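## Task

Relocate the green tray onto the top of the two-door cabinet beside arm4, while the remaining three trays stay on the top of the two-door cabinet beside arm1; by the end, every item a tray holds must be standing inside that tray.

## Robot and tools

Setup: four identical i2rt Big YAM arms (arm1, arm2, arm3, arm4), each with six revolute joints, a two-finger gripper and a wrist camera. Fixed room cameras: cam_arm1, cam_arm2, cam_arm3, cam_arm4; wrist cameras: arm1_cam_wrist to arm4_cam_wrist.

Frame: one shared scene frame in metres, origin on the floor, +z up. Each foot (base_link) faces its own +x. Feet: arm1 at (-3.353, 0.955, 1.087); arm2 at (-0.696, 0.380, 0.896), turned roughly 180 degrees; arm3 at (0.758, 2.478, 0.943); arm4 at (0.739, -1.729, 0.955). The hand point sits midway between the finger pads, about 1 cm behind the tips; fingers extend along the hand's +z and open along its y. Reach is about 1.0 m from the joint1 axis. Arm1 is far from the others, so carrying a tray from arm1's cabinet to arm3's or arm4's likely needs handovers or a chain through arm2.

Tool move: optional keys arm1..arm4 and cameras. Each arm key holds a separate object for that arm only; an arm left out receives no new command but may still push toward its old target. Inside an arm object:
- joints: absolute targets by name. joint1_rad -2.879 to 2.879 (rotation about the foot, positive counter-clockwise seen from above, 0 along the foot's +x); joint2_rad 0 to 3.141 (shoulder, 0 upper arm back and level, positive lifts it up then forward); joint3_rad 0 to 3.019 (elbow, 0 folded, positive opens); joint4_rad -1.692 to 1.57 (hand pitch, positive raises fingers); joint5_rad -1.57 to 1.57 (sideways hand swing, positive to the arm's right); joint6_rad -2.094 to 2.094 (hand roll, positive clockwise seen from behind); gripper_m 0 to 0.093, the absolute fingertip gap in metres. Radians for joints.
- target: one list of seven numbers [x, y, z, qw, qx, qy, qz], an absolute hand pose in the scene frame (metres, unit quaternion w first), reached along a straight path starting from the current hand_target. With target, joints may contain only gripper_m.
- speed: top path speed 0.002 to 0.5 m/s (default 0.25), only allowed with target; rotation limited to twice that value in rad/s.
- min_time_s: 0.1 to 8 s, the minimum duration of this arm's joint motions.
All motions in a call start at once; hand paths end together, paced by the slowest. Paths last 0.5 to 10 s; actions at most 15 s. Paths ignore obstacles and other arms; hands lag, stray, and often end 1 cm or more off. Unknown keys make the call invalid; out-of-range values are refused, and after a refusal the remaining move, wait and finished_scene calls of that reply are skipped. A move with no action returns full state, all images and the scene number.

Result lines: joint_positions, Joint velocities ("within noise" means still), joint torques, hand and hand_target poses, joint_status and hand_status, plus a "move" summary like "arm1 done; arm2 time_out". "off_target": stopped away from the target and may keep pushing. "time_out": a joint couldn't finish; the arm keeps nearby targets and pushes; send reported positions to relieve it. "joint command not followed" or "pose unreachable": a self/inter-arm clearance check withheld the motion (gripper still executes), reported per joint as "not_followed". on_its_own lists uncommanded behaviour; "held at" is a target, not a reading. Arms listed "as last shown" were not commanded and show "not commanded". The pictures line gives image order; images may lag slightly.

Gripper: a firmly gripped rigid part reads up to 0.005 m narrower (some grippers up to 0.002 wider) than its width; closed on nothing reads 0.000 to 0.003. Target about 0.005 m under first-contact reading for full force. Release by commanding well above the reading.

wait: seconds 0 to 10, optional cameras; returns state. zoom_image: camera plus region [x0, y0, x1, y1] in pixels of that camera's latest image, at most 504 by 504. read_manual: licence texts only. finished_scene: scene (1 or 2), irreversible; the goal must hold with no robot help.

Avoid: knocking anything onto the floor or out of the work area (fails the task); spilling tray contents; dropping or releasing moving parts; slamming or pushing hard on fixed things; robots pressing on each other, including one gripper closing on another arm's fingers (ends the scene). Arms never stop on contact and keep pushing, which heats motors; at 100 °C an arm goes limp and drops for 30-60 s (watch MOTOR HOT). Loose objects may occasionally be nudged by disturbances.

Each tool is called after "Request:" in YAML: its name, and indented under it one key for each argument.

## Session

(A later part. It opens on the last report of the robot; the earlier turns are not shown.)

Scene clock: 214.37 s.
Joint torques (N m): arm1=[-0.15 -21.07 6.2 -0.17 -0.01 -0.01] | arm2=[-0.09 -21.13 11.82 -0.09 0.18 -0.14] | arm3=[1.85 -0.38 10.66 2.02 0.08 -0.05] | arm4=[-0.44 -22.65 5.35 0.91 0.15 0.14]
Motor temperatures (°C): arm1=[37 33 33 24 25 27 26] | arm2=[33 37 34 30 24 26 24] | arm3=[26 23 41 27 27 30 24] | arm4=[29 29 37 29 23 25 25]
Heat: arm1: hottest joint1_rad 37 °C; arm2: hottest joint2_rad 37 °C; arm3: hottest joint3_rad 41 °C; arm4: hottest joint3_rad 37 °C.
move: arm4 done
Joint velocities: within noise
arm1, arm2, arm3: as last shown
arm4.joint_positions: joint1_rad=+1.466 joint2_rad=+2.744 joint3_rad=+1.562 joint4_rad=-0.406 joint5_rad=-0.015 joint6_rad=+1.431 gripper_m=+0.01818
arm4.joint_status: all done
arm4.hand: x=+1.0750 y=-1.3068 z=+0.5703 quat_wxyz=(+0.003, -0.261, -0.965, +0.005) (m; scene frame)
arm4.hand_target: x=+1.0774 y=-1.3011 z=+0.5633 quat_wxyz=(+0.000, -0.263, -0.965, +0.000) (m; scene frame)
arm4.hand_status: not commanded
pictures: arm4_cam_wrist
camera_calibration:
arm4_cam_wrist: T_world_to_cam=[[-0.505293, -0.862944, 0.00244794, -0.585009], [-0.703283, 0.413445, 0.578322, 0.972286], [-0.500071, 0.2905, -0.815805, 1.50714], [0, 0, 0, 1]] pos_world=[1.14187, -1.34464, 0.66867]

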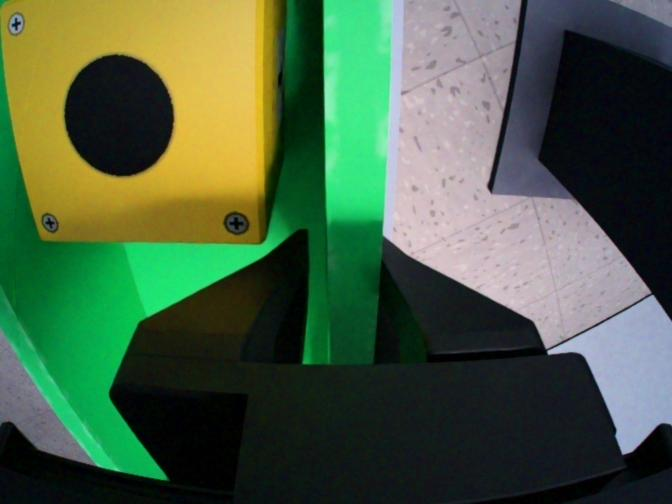

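Request:
move:
  arm4: {"joints": {"gripper_m": 0.003}}

Request:
move:
  arm4: {"target": [1.0774, -1.3011, 0.63, 0, 0.263, 0.9648, 0], "speed": 0.06}
  cameras: ["arm4_cam_wrist", "cam_arm4"]

Request:
zoom_image:
  camera: "cam_arm4"
  region: [210, 320, 350, 450]

Scene clock: 216.33 s.
Joint torques (N m): arm1=[-0.32 -20.95 6.12 -0.2 0 0.01] | arm2=[-0.21 -21.13 11.85 -0.08 0.17 -0.14] | arm3=[1.79 -0.26 10.78 1.98 0.08 -0.09] | arm4=[-0.44 -22.71 5.38 0.98 0.18 0.14]
Motor temperatures (°C): arm1=[37 33 33 24 25 27 26] | arm2=[33 37 34 30 24 26 24] | arm3=[26 23 41 27 27 30 24] | arm4=[29 29 37 29 23 25 25]
Heat: arm1: hottest joint1_rad 37 °C; arm2: hottest joint2_rad 37 °C; arm3: hottest joint3_rad 41 °C; arm4: hottest joint3_rad 37 °C.
move: arm4 off_target
Joint velocities: within noise
arm1, arm2, arm3: as last shown
arm4.joint_positions: joint1_rad=+1.466 joint2_rad=+2.745 joint3_rad=+1.562 joint4_rad=-0.407 joint5_rad=-0.016 joint6_rad=+1.431 gripper_m=+0.01096
arm4.joint_status: gripper_m off_target (ended at +0.01098, target +0.00300)
arm4.hand: x=+1.0745 y=-1.3072 z=+0.5701 quat_wxyz=(+0.003, -0.261, -0.965, +0.006) (m; scene frame)
arm4.hand_target: x=+1.0774 y=-1.3011 z=+0.5633 quat_wxyz=(+0.000, -0.263, -0.965, +0.000) (m; scene frame)
arm4.hand_status: not commanded
pictures: none

Scene clock: 218.40 s.
Joint torques (N m): arm1=[-0.56 -20.54 6.27 -0.1 -0.02 -0.01] | arm2=[-0.21 -21.19 11.84 -0.02 0.17 -0.13] | arm3=[1.73 -0.21 10.78 2.07 0.07 -0.05] | arm4=[-0.44 -28.51 3.55 0.31 0.21 0.14]
Motor temperatures (°C): arm1=[37 33 33 24 25 27 26] | arm2=[33 37 34 30 24 26 24] | arm3=[26 23 41 27 27 30 24] | arm4=[29 30 37 29 23 25 26]
Heat: arm1: hottest joint1_rad 37 °C; arm2: hottest joint2_rad 37 °C; arm3: hottest joint3_rad 41 °C; arm4: hottest joint3_rad 37 °C.
move: arm4 off_target
Joint velocities: within noise
arm1, arm2, arm3: as last shown
arm4.joint_positions: joint1_rad=+1.466 joint2_rad=+2.656 joint3_rad=+1.470 joint4_rad=-0.442 joint5_rad=-0.017 joint6_rad=+1.430 gripper_m=+0.01087
arm4.joint_status: not commanded
arm4.hand: x=+1.0616 y=-1.3222 z=+0.6028 quat_wxyz=(+0.012, -0.260, -0.965, +0.024) (m; scene frame)
arm4.hand_target: x=+1.0770 y=-1.3014 z=+0.6296 quat_wxyz=(+0.000, -0.263, -0.965, +0.000) (m; scene frame)
arm4.hand_status: off_target (0.038 m and 3.0 deg from the pose sent, 0.060 m and 0.9 deg at the start)
pictures: arm4_cam_wrist, cam_arm4
camera_calibration:
arm4_cam_wrist: T_world_to_cam=[[-0.503598, -0.862904, 0.042254, -0.63089], [-0.688385, 0.430339, 0.583896, 0.953621], [-0.52203, 0.264962, -0.810728, 1.51792], [0, 0, 0, 1]] pos_world=[1.13114, -1.35697, 0.700466]

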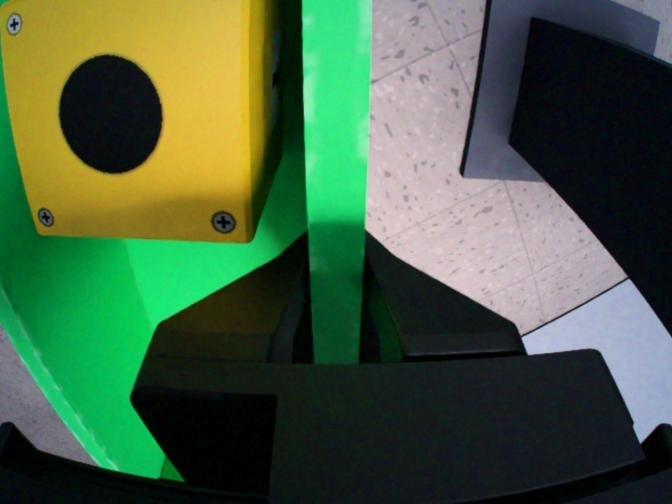

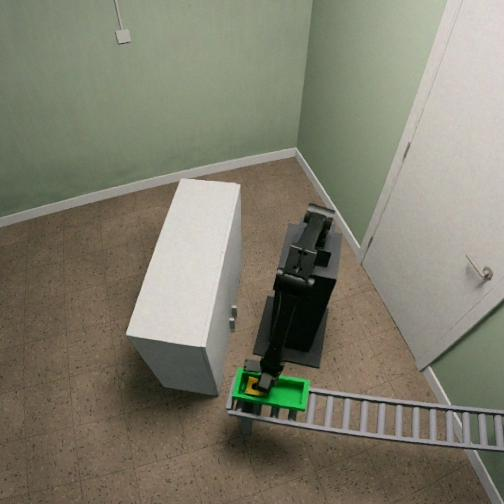

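Scaled by 3.600 from the camera's 504x504 image, which has a finer 720x720 frame.

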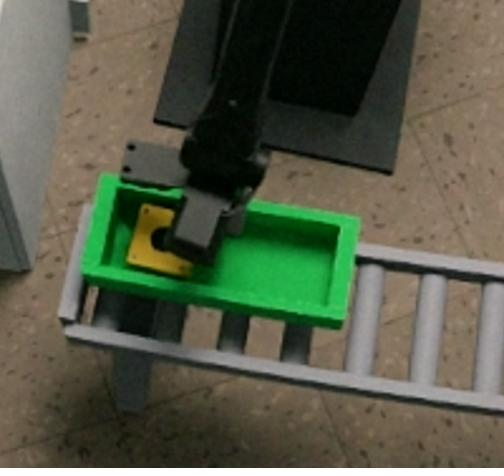

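Request:
move:
  arm4: {"target": [1.075, -1.304, 0.93, 0, 0.263, 0.9648, 0], "speed": 0.15}

Request:
move:
  arm4: {"target": [1.19, -1.98, 0.93, 0, 0.8448, 0.5351, 0], "speed": 0.2}
  cameras: ["arm4_cam_wrist", "cam_arm4"]

Request:
zoom_image:
  camera: "cam_arm4"
  region: [110, 160, 300, 350]

Scene clock: 223.03 s.
Joint torques (N m): arm1=[-0.38 -20.72 6.22 -0.23 -0.02 0.01] | arm2=[-0.09 -21.25 11.82 -0.05 0.17 -0.16] | arm3=[1.67 -0.09 10.73 2 0.11 -0.07] | arm4=[-0.97 -25.76 9.24 0.23 0.23 0.07]
Motor temperatures (°C): arm1=[37 33 33 24 25 27 26] | arm2=[33 37 34 30 24 26 23] | arm3=[26 23 41 27 26 30 24] | arm4=[29 30 36 29 23 25 26]
Heat: arm1: hottest joint1_rad 37 °C; arm2: hottest joint2_rad 37 °C; arm3: hottest joint3_rad 41 °C; arm4: hottest joint3_rad 36 °C.
move: arm4 off_target
Joint velocities: within noise
arm1, arm2, arm3: as last shown
arm4.joint_positions: joint1_rad=+1.466 joint2_rad=+2.027 joint3_rad=+1.309 joint4_rad=-0.927 joint5_rad=-0.017 joint6_rad=+1.430 gripper_m=+0.01087
arm4.joint_status: not commanded
arm4.hand: x=+1.0581 y=-1.3199 z=+0.8993 quat_wxyz=(+0.015, -0.260, -0.965, +0.032) (m; scene frame)
arm4.hand_target: x=+1.0743 y=-1.3048 z=+0.9301 quat_wxyz=(+0.000, -0.263, -0.965, +0.000) (m; scene frame)
arm4.hand_status: off_target (0.039 m and 4.0 deg from the pose sent, 0.328 m and 3.0 deg at the start)
pictures: none

Scene clock: 227.53 s.
Joint torques (N m): arm1=[-0.09 -21.13 6.24 -0.17 -0.03 -0.01] | arm2=[-0.09 -21.19 11.84 -0.06 0.17 -0.14] | arm3=[1.61 -0.26 10.76 2.04 0.09 -0.05] | arm4=[0.26 -21.54 11.71 0.2 0.14 0.18]
Motor temperatures (°C): arm1=[37 33 33 24 25 26 26] | arm2=[33 36 34 30 24 26 23] | arm3=[26 23 41 27 26 30 24] | arm4=[29 30 36 29 23 25 26]
Heat: arm1: hottest joint1_rad 37 °C; arm2: hottest joint2_rad 36 °C; arm3: hottest joint3_rad 41 °C; arm4: hottest joint3_rad 36 °C.
move: arm4 off_target
Joint velocities: within noise
arm1.joint_positions: joint1_rad=+2.058 joint2_rad=+2.244 joint3_rad=+1.478 joint4_rad=-0.788 joint5_rad=+0.082 joint6_rad=-1.154 gripper_m=+0.02990
arm1.joint_status: not commanded
arm1.hand: x=-3.1340 y=+0.4049 z=+0.9673 quat_wxyz=(-0.028, +0.008, +0.999, -0.029) (m; scene frame)
arm1.hand_target: x=-3.1380 y=+0.4153 z=+0.9600 quat_wxyz=(-0.036, +0.007, +0.999, -0.015) (m; scene frame)
arm1.hand_status: not commanded
arm2.joint_positions: joint1_rad=+1.050 joint2_rad=+2.184 joint3_rad=+1.620 joint4_rad=-1.008 joint5_rad=+0.039 joint6_rad=+1.581 gripper_m=+0.02394
arm2.joint_status: not commanded
arm2.hand: x=-0.9957 y=-0.1610 z=+0.8532 quat_wxyz=(-0.001, -0.968, +0.249, +0.021) (m; scene frame)
arm2.hand_target: x=-1.0030 y=-0.1647 z=+0.8499 quat_wxyz=(+0.000, -0.968, +0.250, +0.020) (m; scene frame)
arm2.hand_status: not commanded
arm3.joint_positions: joint1_rad=-0.331 joint2_rad=+0.647 joint3_rad=+1.368 joint4_rad=-1.341 joint5_rad=+0.187 joint6_rad=+0.489 gripper_m=+0.09396
arm3.joint_status: not commanded
arm3.hand: x=+1.0113 y=+2.4730 z=+1.4646 quat_wxyz=(-0.457, -0.206, -0.864, -0.057) (m; scene frame)
arm3.hand_target: x=+1.0095 y=+2.4728 z=+1.4774 quat_wxyz=(-0.469, -0.206, -0.857, -0.062) (m; scene frame)
arm3.hand_status: not commanded
arm4.joint_positions: joint1_rad=+0.048 joint2_rad=+1.960 joint3_rad=+1.195 joint4_rad=-0.894 joint5_rad=+0.001 joint6_rad=+1.493 gripper_m=+0.01087
arm4.joint_status: not commanded
arm4.hand: x=+1.1590 y=-1.9663 z=+0.9053 quat_wxyz=(+0.033, -0.843, -0.537, +0.017) (m; scene frame)
arm4.hand_target: x=+1.1884 y=-1.9791 z=+0.9310 quat_wxyz=(+0.000, -0.845, -0.535, +0.000) (m; scene frame)
arm4.hand_status: off_target (0.042 m and 4.2 deg from the pose sent, 0.674 m and 85.2 deg at the start)
pictures: arm4_cam_wrist, cam_arm4
camera_calibration:
arm4_cam_wrist: T_world_to_cam=[[-0.903843, 0.423048, 0.0640119, 1.82229], [0.378467, 0.720712, 0.580807, 0.458535], [0.199575, 0.549185, -0.811521, 1.70795], [0, 0, 0, 1]] pos_world=[1.13266, -2.03937, 1.00307]

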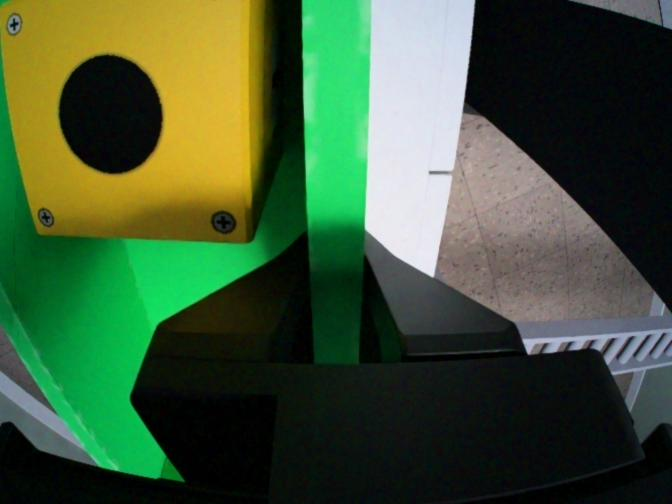

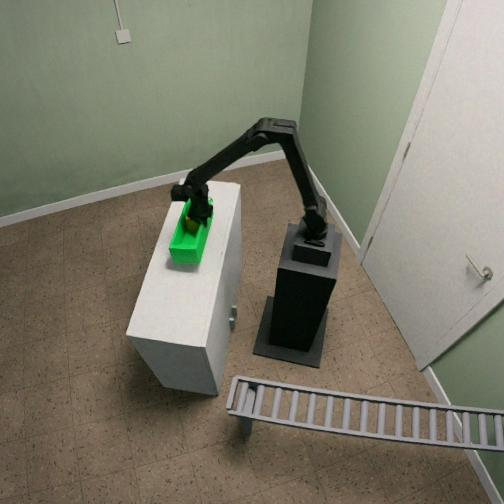

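Scaled by 2.653 from the camera's 504x504 image, which has a finer 720x720 frame.

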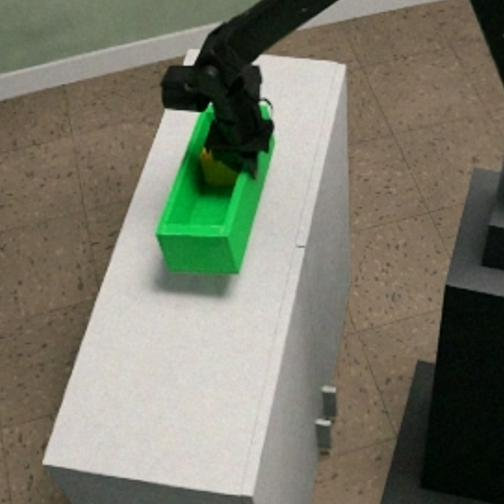

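Request:
move:
  arm4: {"target": [1.19, -1.98, 0.872, -0.033, -0.8435, -0.5355, -0.017], "speed": 0.1}
  cameras: ["cam_arm4"]

Request:
zoom_image:
  camera: "cam_arm4"
  region: [150, 170, 270, 290]

Scene clock: 229.60 s.
Joint torques (N m): arm1=[-0.44 -20.78 6.11 -0.25 0 0] | arm2=[-0.09 -21.07 11.85 -0.05 0.18 -0.15] | arm3=[1.96 -0.09 10.69 2 0.06 -0.05] | arm4=[0.38 -22.95 6.86 1.31 0.23 0.15]
Motor temperatures (°C): arm1=[37 33 33 24 25 26 26] | arm2=[33 36 34 30 24 26 23] | arm3=[26 23 41 27 26 30 24] | arm4=[29 31 36 29 23 25 26]
Heat: arm1: hottest joint1_rad 37 °C; arm2: hottest joint2_rad 36 °C; arm3: hottest joint3_rad 41 °C; arm4: hottest joint3_rad 36 °C.
move: arm4 off_target
Joint velocities: within noise
arm1, arm2, arm3: as last shown
arm4.joint_positions: joint1_rad=+0.049 joint2_rad=+2.046 joint3_rad=+1.160 joint4_rad=-0.685 joint5_rad=+0.001 joint6_rad=+1.494 gripper_m=+0.01087
arm4.joint_status: not commanded
arm4.hand: x=+1.1727 y=-1.9737 z=+0.8546 quat_wxyz=(-0.006, -0.843, -0.538, -0.004) (m; scene frame)
arm4.hand_target: x=+1.1896 y=-1.9797 z=+0.8723 quat_wxyz=(-0.033, -0.844, -0.536, -0.017) (m; scene frame)
arm4.hand_status: off_target (0.025 m and 3.4 deg from the pose sent, 0.048 m and 8.5 deg at the start)
pictures: cam_arm4

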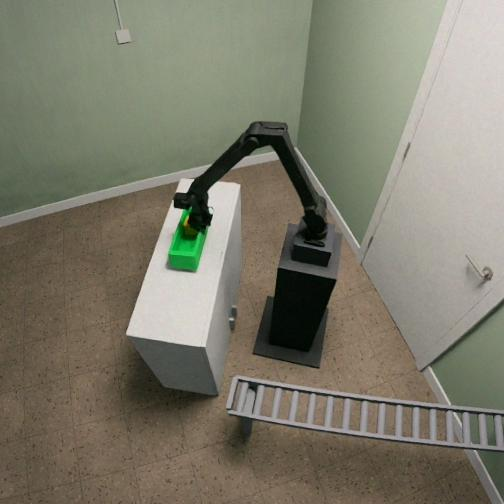

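Scaled by 4.200 from the camera's 504x504 image, which has a finer 720x720 frame.

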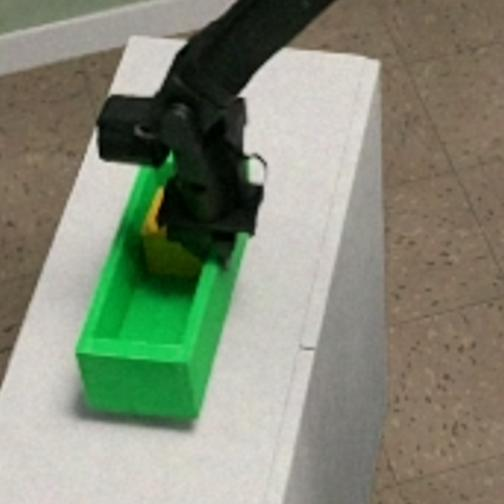

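Request:
move:
  arm4: {"target": [1.19, -1.98, 0.838, -0.033, -0.8435, -0.5355, -0.017], "speed": 0.05}
  cameras: ["cam_arm4"]

Request:
zoom_image:
  camera: "cam_arm4"
  region: [150, 190, 250, 290]

Scene clock: 231.27 s.
Joint torques (N m): arm1=[-0.38 -21.54 6.11 -0.1 0.01 -0.01] | arm2=[0.03 -21.19 11.84 -0.02 0.16 -0.14] | arm3=[1.67 -0.21 10.77 1.99 0.08 -0.06] | arm4=[0.15 -20.37 6.42 1.77 -0.13 0.08]
Motor temperatures (°C): arm1=[37 33 33 24 25 26 26] | arm2=[33 36 34 30 24 26 23] | arm3=[26 23 41 27 26 30 24] | arm4=[29 31 36 29 23 25 26]
Heat: arm1: hottest joint1_rad 37 °C; arm2: hottest joint2_rad 36 °C; arm3: hottest joint3_rad 41 °C; arm4: hottest joint3_rad 36 °C.
move: arm4 off_target
Joint velocities: within noise
arm1, arm2, arm3: as last shown
arm4.joint_positions: joint1_rad=+0.051 joint2_rad=+2.082 joint3_rad=+1.160 joint4_rad=-0.621 joint5_rad=+0.010 joint6_rad=+1.502 gripper_m=+0.01086
arm4.joint_status: not commanded
arm4.hand: x=+1.1787 y=-1.9777 z=+0.8376 quat_wxyz=(-0.020, -0.845, -0.534, -0.007) (m; scene frame)
arm4.hand_target: x=+1.1898 y=-1.9799 z=+0.8383 quat_wxyz=(-0.033, -0.844, -0.536, -0.017) (m; scene frame)
arm4.hand_status: off_target (0.012 m and 1.9 deg from the pose sent, 0.025 m and 3.4 deg at the start)
pictures: cam_arm4

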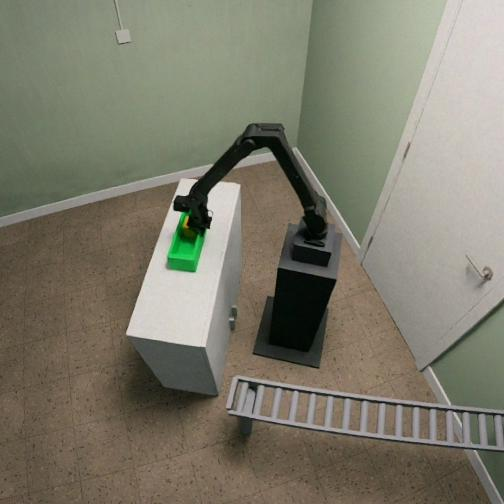

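Scaled by 5.040 from the camera's 504x504 image, which has a finer 720x720 frame.

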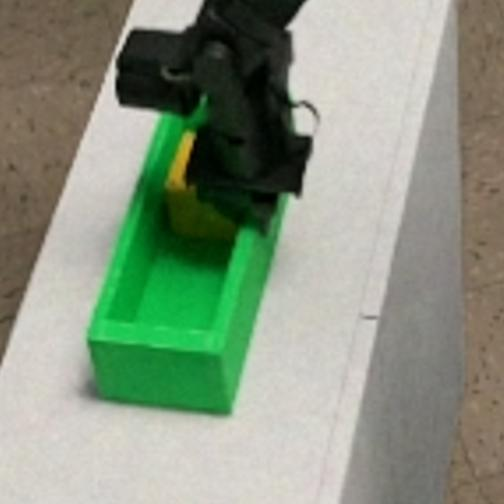

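Request:
move:
  arm4: {"target": [1.186, -1.978, 0.815, -0.012, -0.8443, -0.5356, -0.007], "speed": 0.05}
  cameras: ["cam_arm4"]

Request:
zoom_image:
  camera: "cam_arm4"
  region: [150, 190, 250, 290]

Scene clock: 232.63 s.
Joint torques (N m): arm1=[-0.38 -20.66 6.26 -0.1 -0.03 0.01] | arm2=[-0.03 -21.19 11.82 -0.06 0.16 -0.14] | arm3=[1.85 -0.15 10.8 1.99 0.08 -0.05] | arm4=[-0.21 -15.85 8.24 1.16 -0.25 0.07]
Motor temperatures (°C): arm1=[37 33 33 24 25 26 26] | arm2=[33 36 34 30 24 26 23] | arm3=[26 23 41 27 26 29 24] | arm4=[29 31 36 29 23 25 26]
Heat: arm1: hottest joint1_rad 37 °C; arm2: hottest joint2_rad 36 °C; arm3: hottest joint3_rad 41 °C; arm4: hottest joint3_rad 36 °C.
move: arm4 off_target
Joint velocities: within noise
arm1, arm2, arm3: as last shown
arm4.joint_positions: joint1_rad=+0.053 joint2_rad=+2.091 joint3_rad=+1.160 joint4_rad=-0.617 joint5_rad=+0.010 joint6_rad=+1.502 gripper_m=+0.01086
arm4.joint_status: not commanded
arm4.hand: x=+1.1783 y=-1.9760 z=+0.8333 quat_wxyz=(-0.018, -0.844, -0.536, -0.005) (m; scene frame)
arm4.hand_target: x=+1.1851 y=-1.9775 z=+0.8156 quat_wxyz=(-0.012, -0.844, -0.536, -0.007) (m; scene frame)
arm4.hand_status: off_target (0.020 m and 0.7 deg from the pose sent, 0.024 m and 1.0 deg at the start)
pictures: cam_arm4

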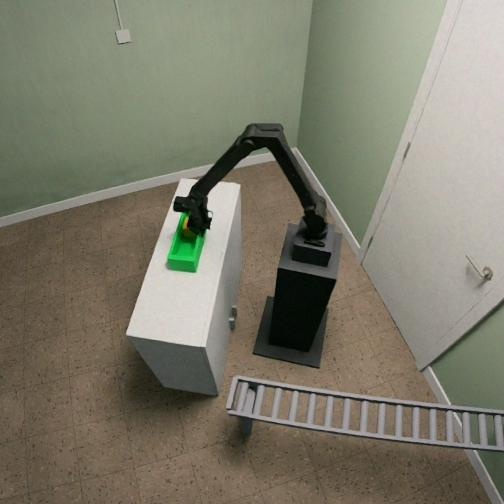

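Scaled by 5.040 from the camera's 504x504 image, which has a finer 720x720 frame.

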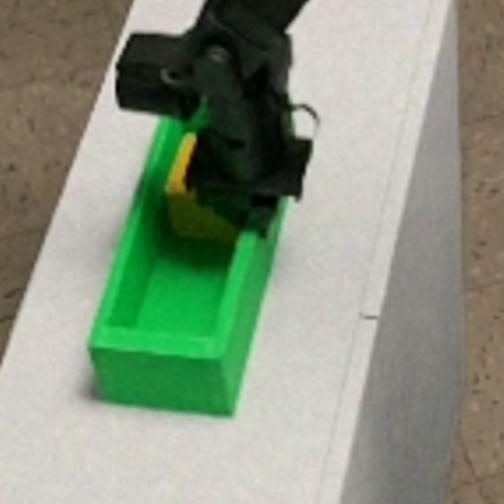

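Request:
move:
  arm4: {"target": [1.184, -1.977, 0.824, 0.004, -0.8443, -0.5358, -0.002], "speed": 0.05}

Request:
move:
  arm4: {"joints": {"gripper_m": 0.016}}
  cameras: ["cam_arm4", "arm4_cam_wrist"]

Request:
zoom_image:
  camera: "cam_arm4"
  region: [150, 190, 250, 290]

Scene clock: 234.40 s.
Joint torques (N m): arm1=[-0.5 -21.13 6.16 -0.14 -0.04 -0.02] | arm2=[-0.09 -21.25 11.81 -0.08 0.17 -0.14] | arm3=[2.02 -0.32 10.77 2 0.07 -0.05] | arm4=[-0.38 -17.55 8.24 0.09 -0.35 0.06]
Motor temperatures (°C): arm1=[37 33 33 24 25 26 26] | arm2=[33 36 34 30 24 26 23] | arm3=[26 23 41 27 26 29 24] | arm4=[29 31 36 29 23 25 26]
Heat: arm1: hottest joint1_rad 37 °C; arm2: hottest joint2_rad 36 °C; arm3: hottest joint3_rad 41 °C; arm4: hottest joint3_rad 36 °C.
move: arm4 off_target
Joint velocities: within noise
arm1, arm2, arm3: as last shown
arm4.joint_positions: joint1_rad=+0.053 joint2_rad=+2.099 joint3_rad=+1.182 joint4_rad=-0.656 joint5_rad=+0.006 joint6_rad=+1.502 gripper_m=+0.01086
arm4.joint_status: not commanded
arm4.hand: x=+1.1791 y=-1.9756 z=+0.8345 quat_wxyz=(-0.006, -0.844, -0.536, -0.001) (m; scene frame)
arm4.hand_target: x=+1.1837 y=-1.9768 z=+0.8241 quat_wxyz=(+0.004, -0.844, -0.536, -0.002) (m; scene frame)
arm4.hand_status: off_target (0.012 m and 1.2 deg from the pose sent, 0.011 m and 2.6 deg at the start)
pictures: none

Scene clock: 235.07 s.
Joint torques (N m): arm1=[-0.67 -20.6 6.22 -0.23 0.02 -0.01] | arm2=[-0.09 -21.25 11.85 -0.06 0.17 -0.13] | arm3=[1.79 -0.09 10.69 1.94 0.08 -0.06] | arm4=[-0.26 -19.14 7.66 0.14 0.03 0.05]
Motor temperatures (°C): arm1=[37 33 33 24 25 26 26] | arm2=[33 36 34 30 24 26 23] | arm3=[26 23 41 27 26 29 24] | arm4=[29 31 36 29 23 25 26]
Heat: arm1: hottest joint1_rad 37 °C; arm2: hottest joint2_rad 36 °C; arm3: hottest joint3_rad 41 °C; arm4: hottest joint3_rad 36 °C.
move: arm4 done
Joint velocities: within noise
arm1, arm2, arm3: as last shown
arm4.joint_positions: joint1_rad=+0.053 joint2_rad=+2.114 joint3_rad=+1.187 joint4_rad=-0.657 joint5_rad=-0.003 joint6_rad=+1.502 gripper_m=+0.01592
arm4.joint_status: all done
arm4.hand: x=+1.1785 y=-1.9734 z=+0.8282 quat_wxyz=(+0.001, -0.844, -0.536, -0.003) (m; scene frame)
arm4.hand_target: x=+1.1837 y=-1.9768 z=+0.8242 quat_wxyz=(+0.004, -0.844, -0.536, -0.002) (m; scene frame)
arm4.hand_status: not commanded
pictures: arm4_cam_wrist, cam_arm4
camera_calibration:
arm4_cam_wrist: T_world_to_cam=[[-0.903715, 0.428006, -0.0104335, 1.91917], [0.342949, 0.738279, 0.5808, 0.577556], [0.256289, 0.5213, -0.813979, 1.52558], [0, 0, 0, 1]] pos_world=[1.14532, -2.0431, 0.926368]

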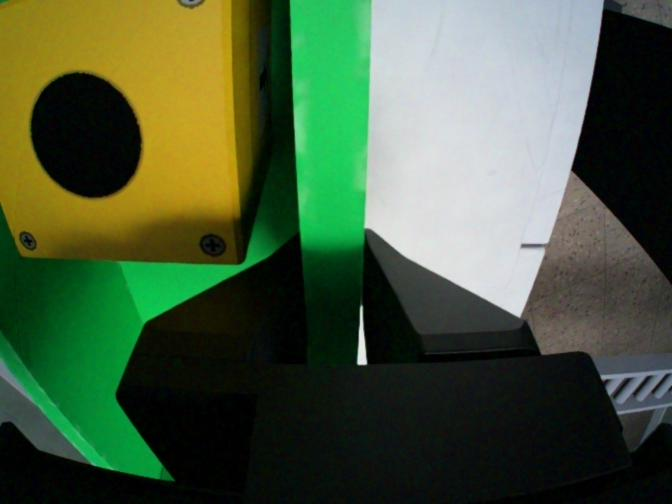

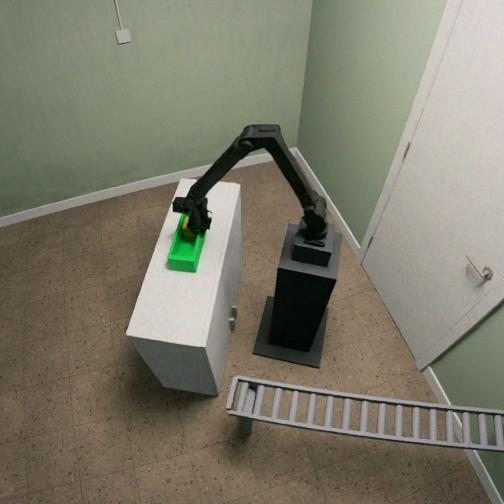

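Scaled by 5.040 from the camera's 504x504 image, which has a finer 720x720 frame.

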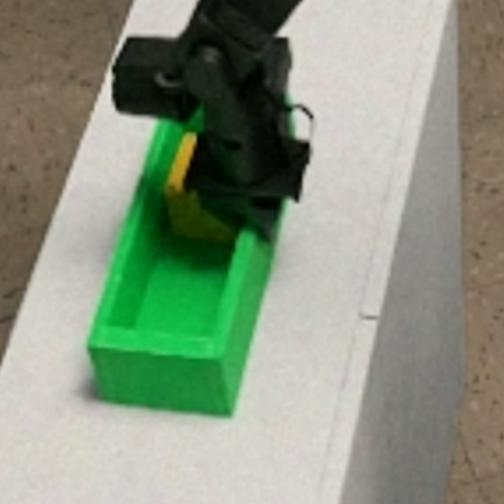

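Request:
move:
  arm4: {"joints": {"gripper_m": 0.025}}

Request:
move:
  arm4: {"target": [1.184, -1.977, 0.93, 0.0, -0.8443, -0.5358, 0.0], "speed": 0.15}
  cameras: ["cam_arm4", "arm4_cam_wrist", "cam_arm1"]

Request:
zoom_image:
  camera: "cam_arm4"
  region: [110, 160, 260, 310]

Request:
zoom_image:
  camera: "cam_arm1"
  region: [230, 180, 430, 290]

Scene clock: 235.97 s.
Joint torques (N m): arm1=[-0.73 -21.13 6.16 -0.13 0.01 0.02] | arm2=[-0.21 -21.19 11.79 -0.05 0.17 -0.14] | arm3=[1.79 -0.09 10.76 1.96 0.07 -0.08] | arm4=[-0.44 -19.02 7.65 0.2 0.04 0.04]
Motor temperatures (°C): arm1=[37 33 33 24 25 26 26] | arm2=[33 36 34 30 24 26 23] | arm3=[26 23 41 27 26 29 24] | arm4=[29 31 36 29 23 25 26]
Heat: arm1: hottest joint1_rad 37 °C; arm2: hottest joint2_rad 36 °C; arm3: hottest joint3_rad 41 °C; arm4: hottest joint3_rad 36 °C.
move: arm4 done
Joint velocities: within noise
arm1, arm2, arm3: as last shown
arm4.joint_positions: joint1_rad=+0.053 joint2_rad=+2.115 joint3_rad=+1.187 joint4_rad=-0.659 joint5_rad=-0.003 joint6_rad=+1.502 gripper_m=+0.02483
arm4.joint_status: all done
arm4.hand: x=+1.1778 y=-1.9730 z=+0.8277 quat_wxyz=(+0.002, -0.844, -0.536, -0.002) (m; scene frame)
arm4.hand_target: x=+1.1837 y=-1.9768 z=+0.8242 quat_wxyz=(+0.004, -0.844, -0.536, -0.002) (m; scene frame)
arm4.hand_status: not commanded
pictures: none

Scene clock: 237.40 s.
Joint torques (N m): arm1=[-0.38 -21.01 6.15 -0.21 0.01 0.02] | arm2=[-0.09 -21.07 11.82 -0.08 0.18 -0.14] | arm3=[1.96 -0.56 10.73 2.03 0.09 -0.07] | arm4=[-0.21 -19.9 9.72 0.14 0.22 0.07]
Motor temperatures (°C): arm1=[37 33 33 24 25 26 26] | arm2=[33 36 34 30 24 26 23] | arm3=[26 23 41 27 26 29 24] | arm4=[29 31 36 29 23 25 26]
Heat: arm1: hottest joint1_rad 37 °C; arm2: hottest joint2_rad 36 °C; arm3: hottest joint3_rad 41 °C; arm4: hottest joint3_rad 36 °C.
move: arm4 off_target
Joint velocities: within noise
arm1, arm2, arm3: as last shown
arm4.joint_positions: joint1_rad=+0.053 joint2_rad=+1.933 joint3_rad=+1.203 joint4_rad=-0.881 joint5_rad=+0.000 joint6_rad=+1.502 gripper_m=+0.02491
arm4.joint_status: not commanded
arm4.hand: x=+1.1706 y=-1.9699 z=+0.9202 quat_wxyz=(+0.012, -0.844, -0.536, +0.005) (m; scene frame)
arm4.hand_target: x=+1.1837 y=-1.9768 z=+0.9302 quat_wxyz=(+0.000, -0.844, -0.536, +0.000) (m; scene frame)
arm4.hand_status: off_target (0.018 m and 1.5 deg from the pose sent, 0.103 m and 0.3 deg at the start)
pictures: arm4_cam_wrist, cam_arm1, cam_arm4
camera_calibration:
arm4_cam_wrist: T_world_to_cam=[[-0.903698, 0.42787, 0.0160388, 1.88681], [0.357083, 0.732461, 0.579649, 0.497294], [0.236267, 0.529555, -0.814708, 1.64106], [0, 0, 0, 1]] pos_world=[1.1398, -2.04059, 1.01847]

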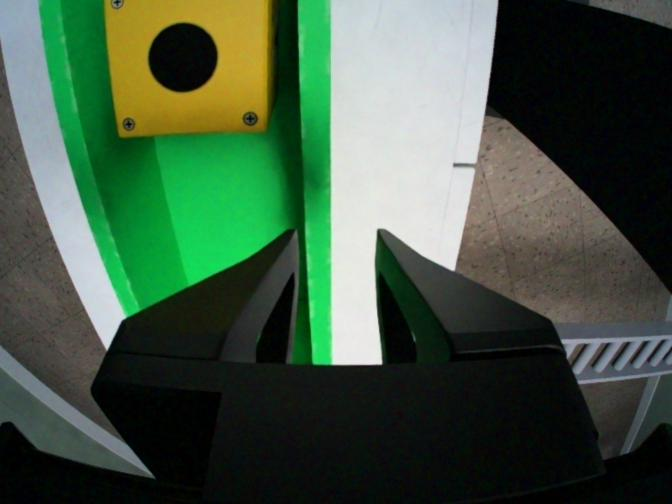

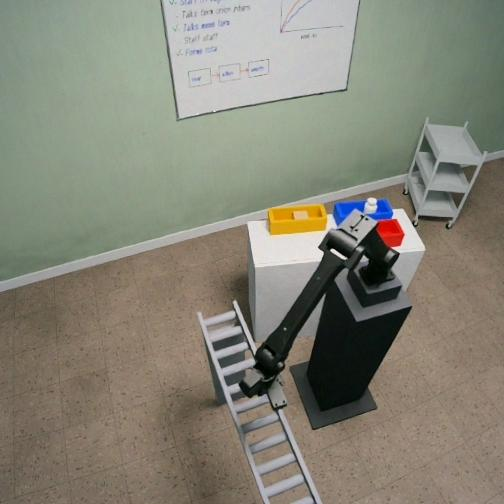

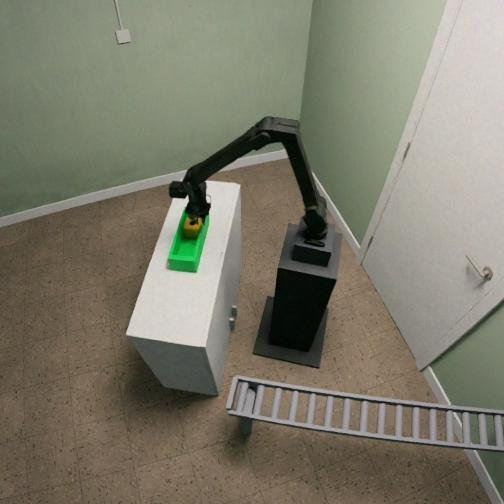

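Scaled by 3.360 from the camera's 504x504 image, which has a finer 720x720 frame.

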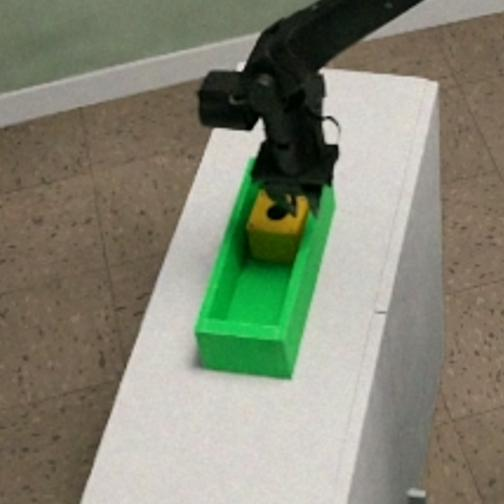

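Scaled by 2.520 from the camera's 504x504 image, which has a finer 720x720 frame.

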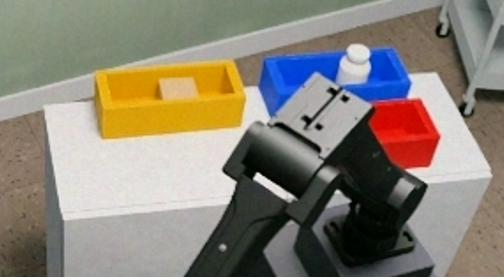

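Request:
move:
  arm1: {"joints": {"joint2_rad": 0.8, "joint3_rad": 1.388, "joint4_rad": -1.274, "joint5_rad": 0, "joint6_rad": 0}, "min_time_s": 2.5}
  cameras: ["cam_arm1"]

Request:
zoom_image:
  camera: "cam_arm1"
  region: [230, 180, 430, 290]

Scene clock: 241.47 s.
Joint torques (N m): arm1=[-0.62 -0.26 8.32 1.07 -0.15 0.15] | arm2=[-0.03 -21.25 11.79 -0.06 0.17 -0.14] | arm3=[1.73 -0.15 10.8 2.07 0.08 -0.06] | arm4=[-0.15 -19.9 9.73 0.14 0.22 0.08]
Motor temperatures (°C): arm1=[37 33 33 24 25 26 26] | arm2=[33 36 34 30 24 26 23] | arm3=[26 23 41 27 26 29 24] | arm4=[29 31 35 29 23 25 26]
Heat: arm1: hottest joint1_rad 37 °C; arm2: hottest joint2_rad 36 °C; arm3: hottest joint3_rad 41 °C; arm4: hottest joint3_rad 35 °C.
move: arm1 done
Joint velocities: within noise
arm1.joint_positions: joint1_rad=+2.058 joint2_rad=+0.795 joint3_rad=+1.402 joint4_rad=-1.257 joint5_rad=+0.003 joint6_rad=-0.012 gripper_m=+0.02991
arm1.joint_status: all done
arm1.hand: x=-3.2361 y=+0.6697 z=+1.6078 quat_wxyz=(+0.376, +0.490, +0.746, -0.250) (m; scene frame)
arm1.hand_target: x=-3.2351 y=+0.6697 z=+1.5957 quat_wxyz=(+0.364, +0.498, +0.751, -0.237) (m; scene frame)
arm1.hand_status: not commanded
arm2.joint_positions: joint1_rad=+1.050 joint2_rad=+2.184 joint3_rad=+1.620 joint4_rad=-1.008 joint5_rad=+0.039 joint6_rad=+1.581 gripper_m=+0.02394
arm2.joint_status: not commanded
arm2.hand: x=-0.9957 y=-0.1610 z=+0.8532 quat_wxyz=(-0.001, -0.968, +0.249, +0.021) (m; scene frame)
arm2.hand_target: x=-1.0030 y=-0.1647 z=+0.8499 quat_wxyz=(+0.000, -0.968, +0.250, +0.020) (m; scene frame)
arm2.hand_status: not commanded
arm3.joint_positions: joint1_rad=-0.331 joint2_rad=+0.647 joint3_rad=+1.368 joint4_rad=-1.341 joint5_rad=+0.187 joint6_rad=+0.489 gripper_m=+0.09396
arm3.joint_status: not commanded
arm3.hand: x=+1.0113 y=+2.4730 z=+1.4646 quat_wxyz=(-0.457, -0.206, -0.864, -0.057) (m; scene frame)
arm3.hand_target: x=+1.0095 y=+2.4728 z=+1.4774 quat_wxyz=(-0.469, -0.206, -0.857, -0.062) (m; scene frame)
arm3.hand_status: not commanded
arm4: as last shown
pictures: cam_arm1

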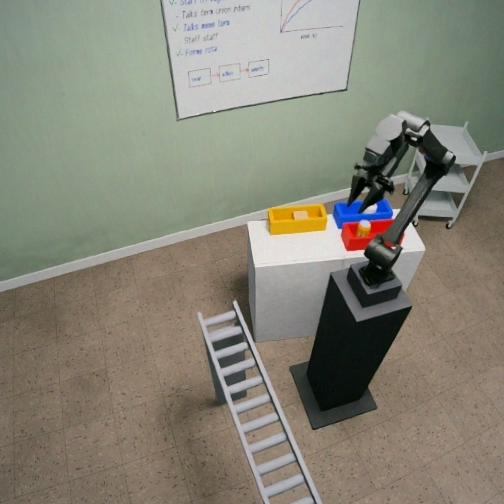

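Scaled by 2.520 from the camera's 504x504 image, which has a finer 720x720 frame.

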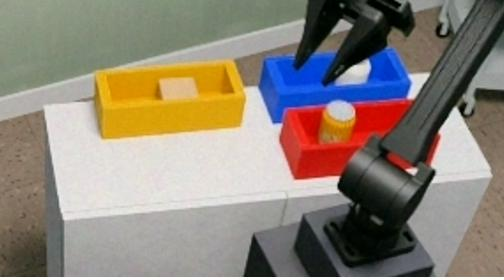

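Request:
finished_scene:
  scene: 1

The scene is finished: the task was done.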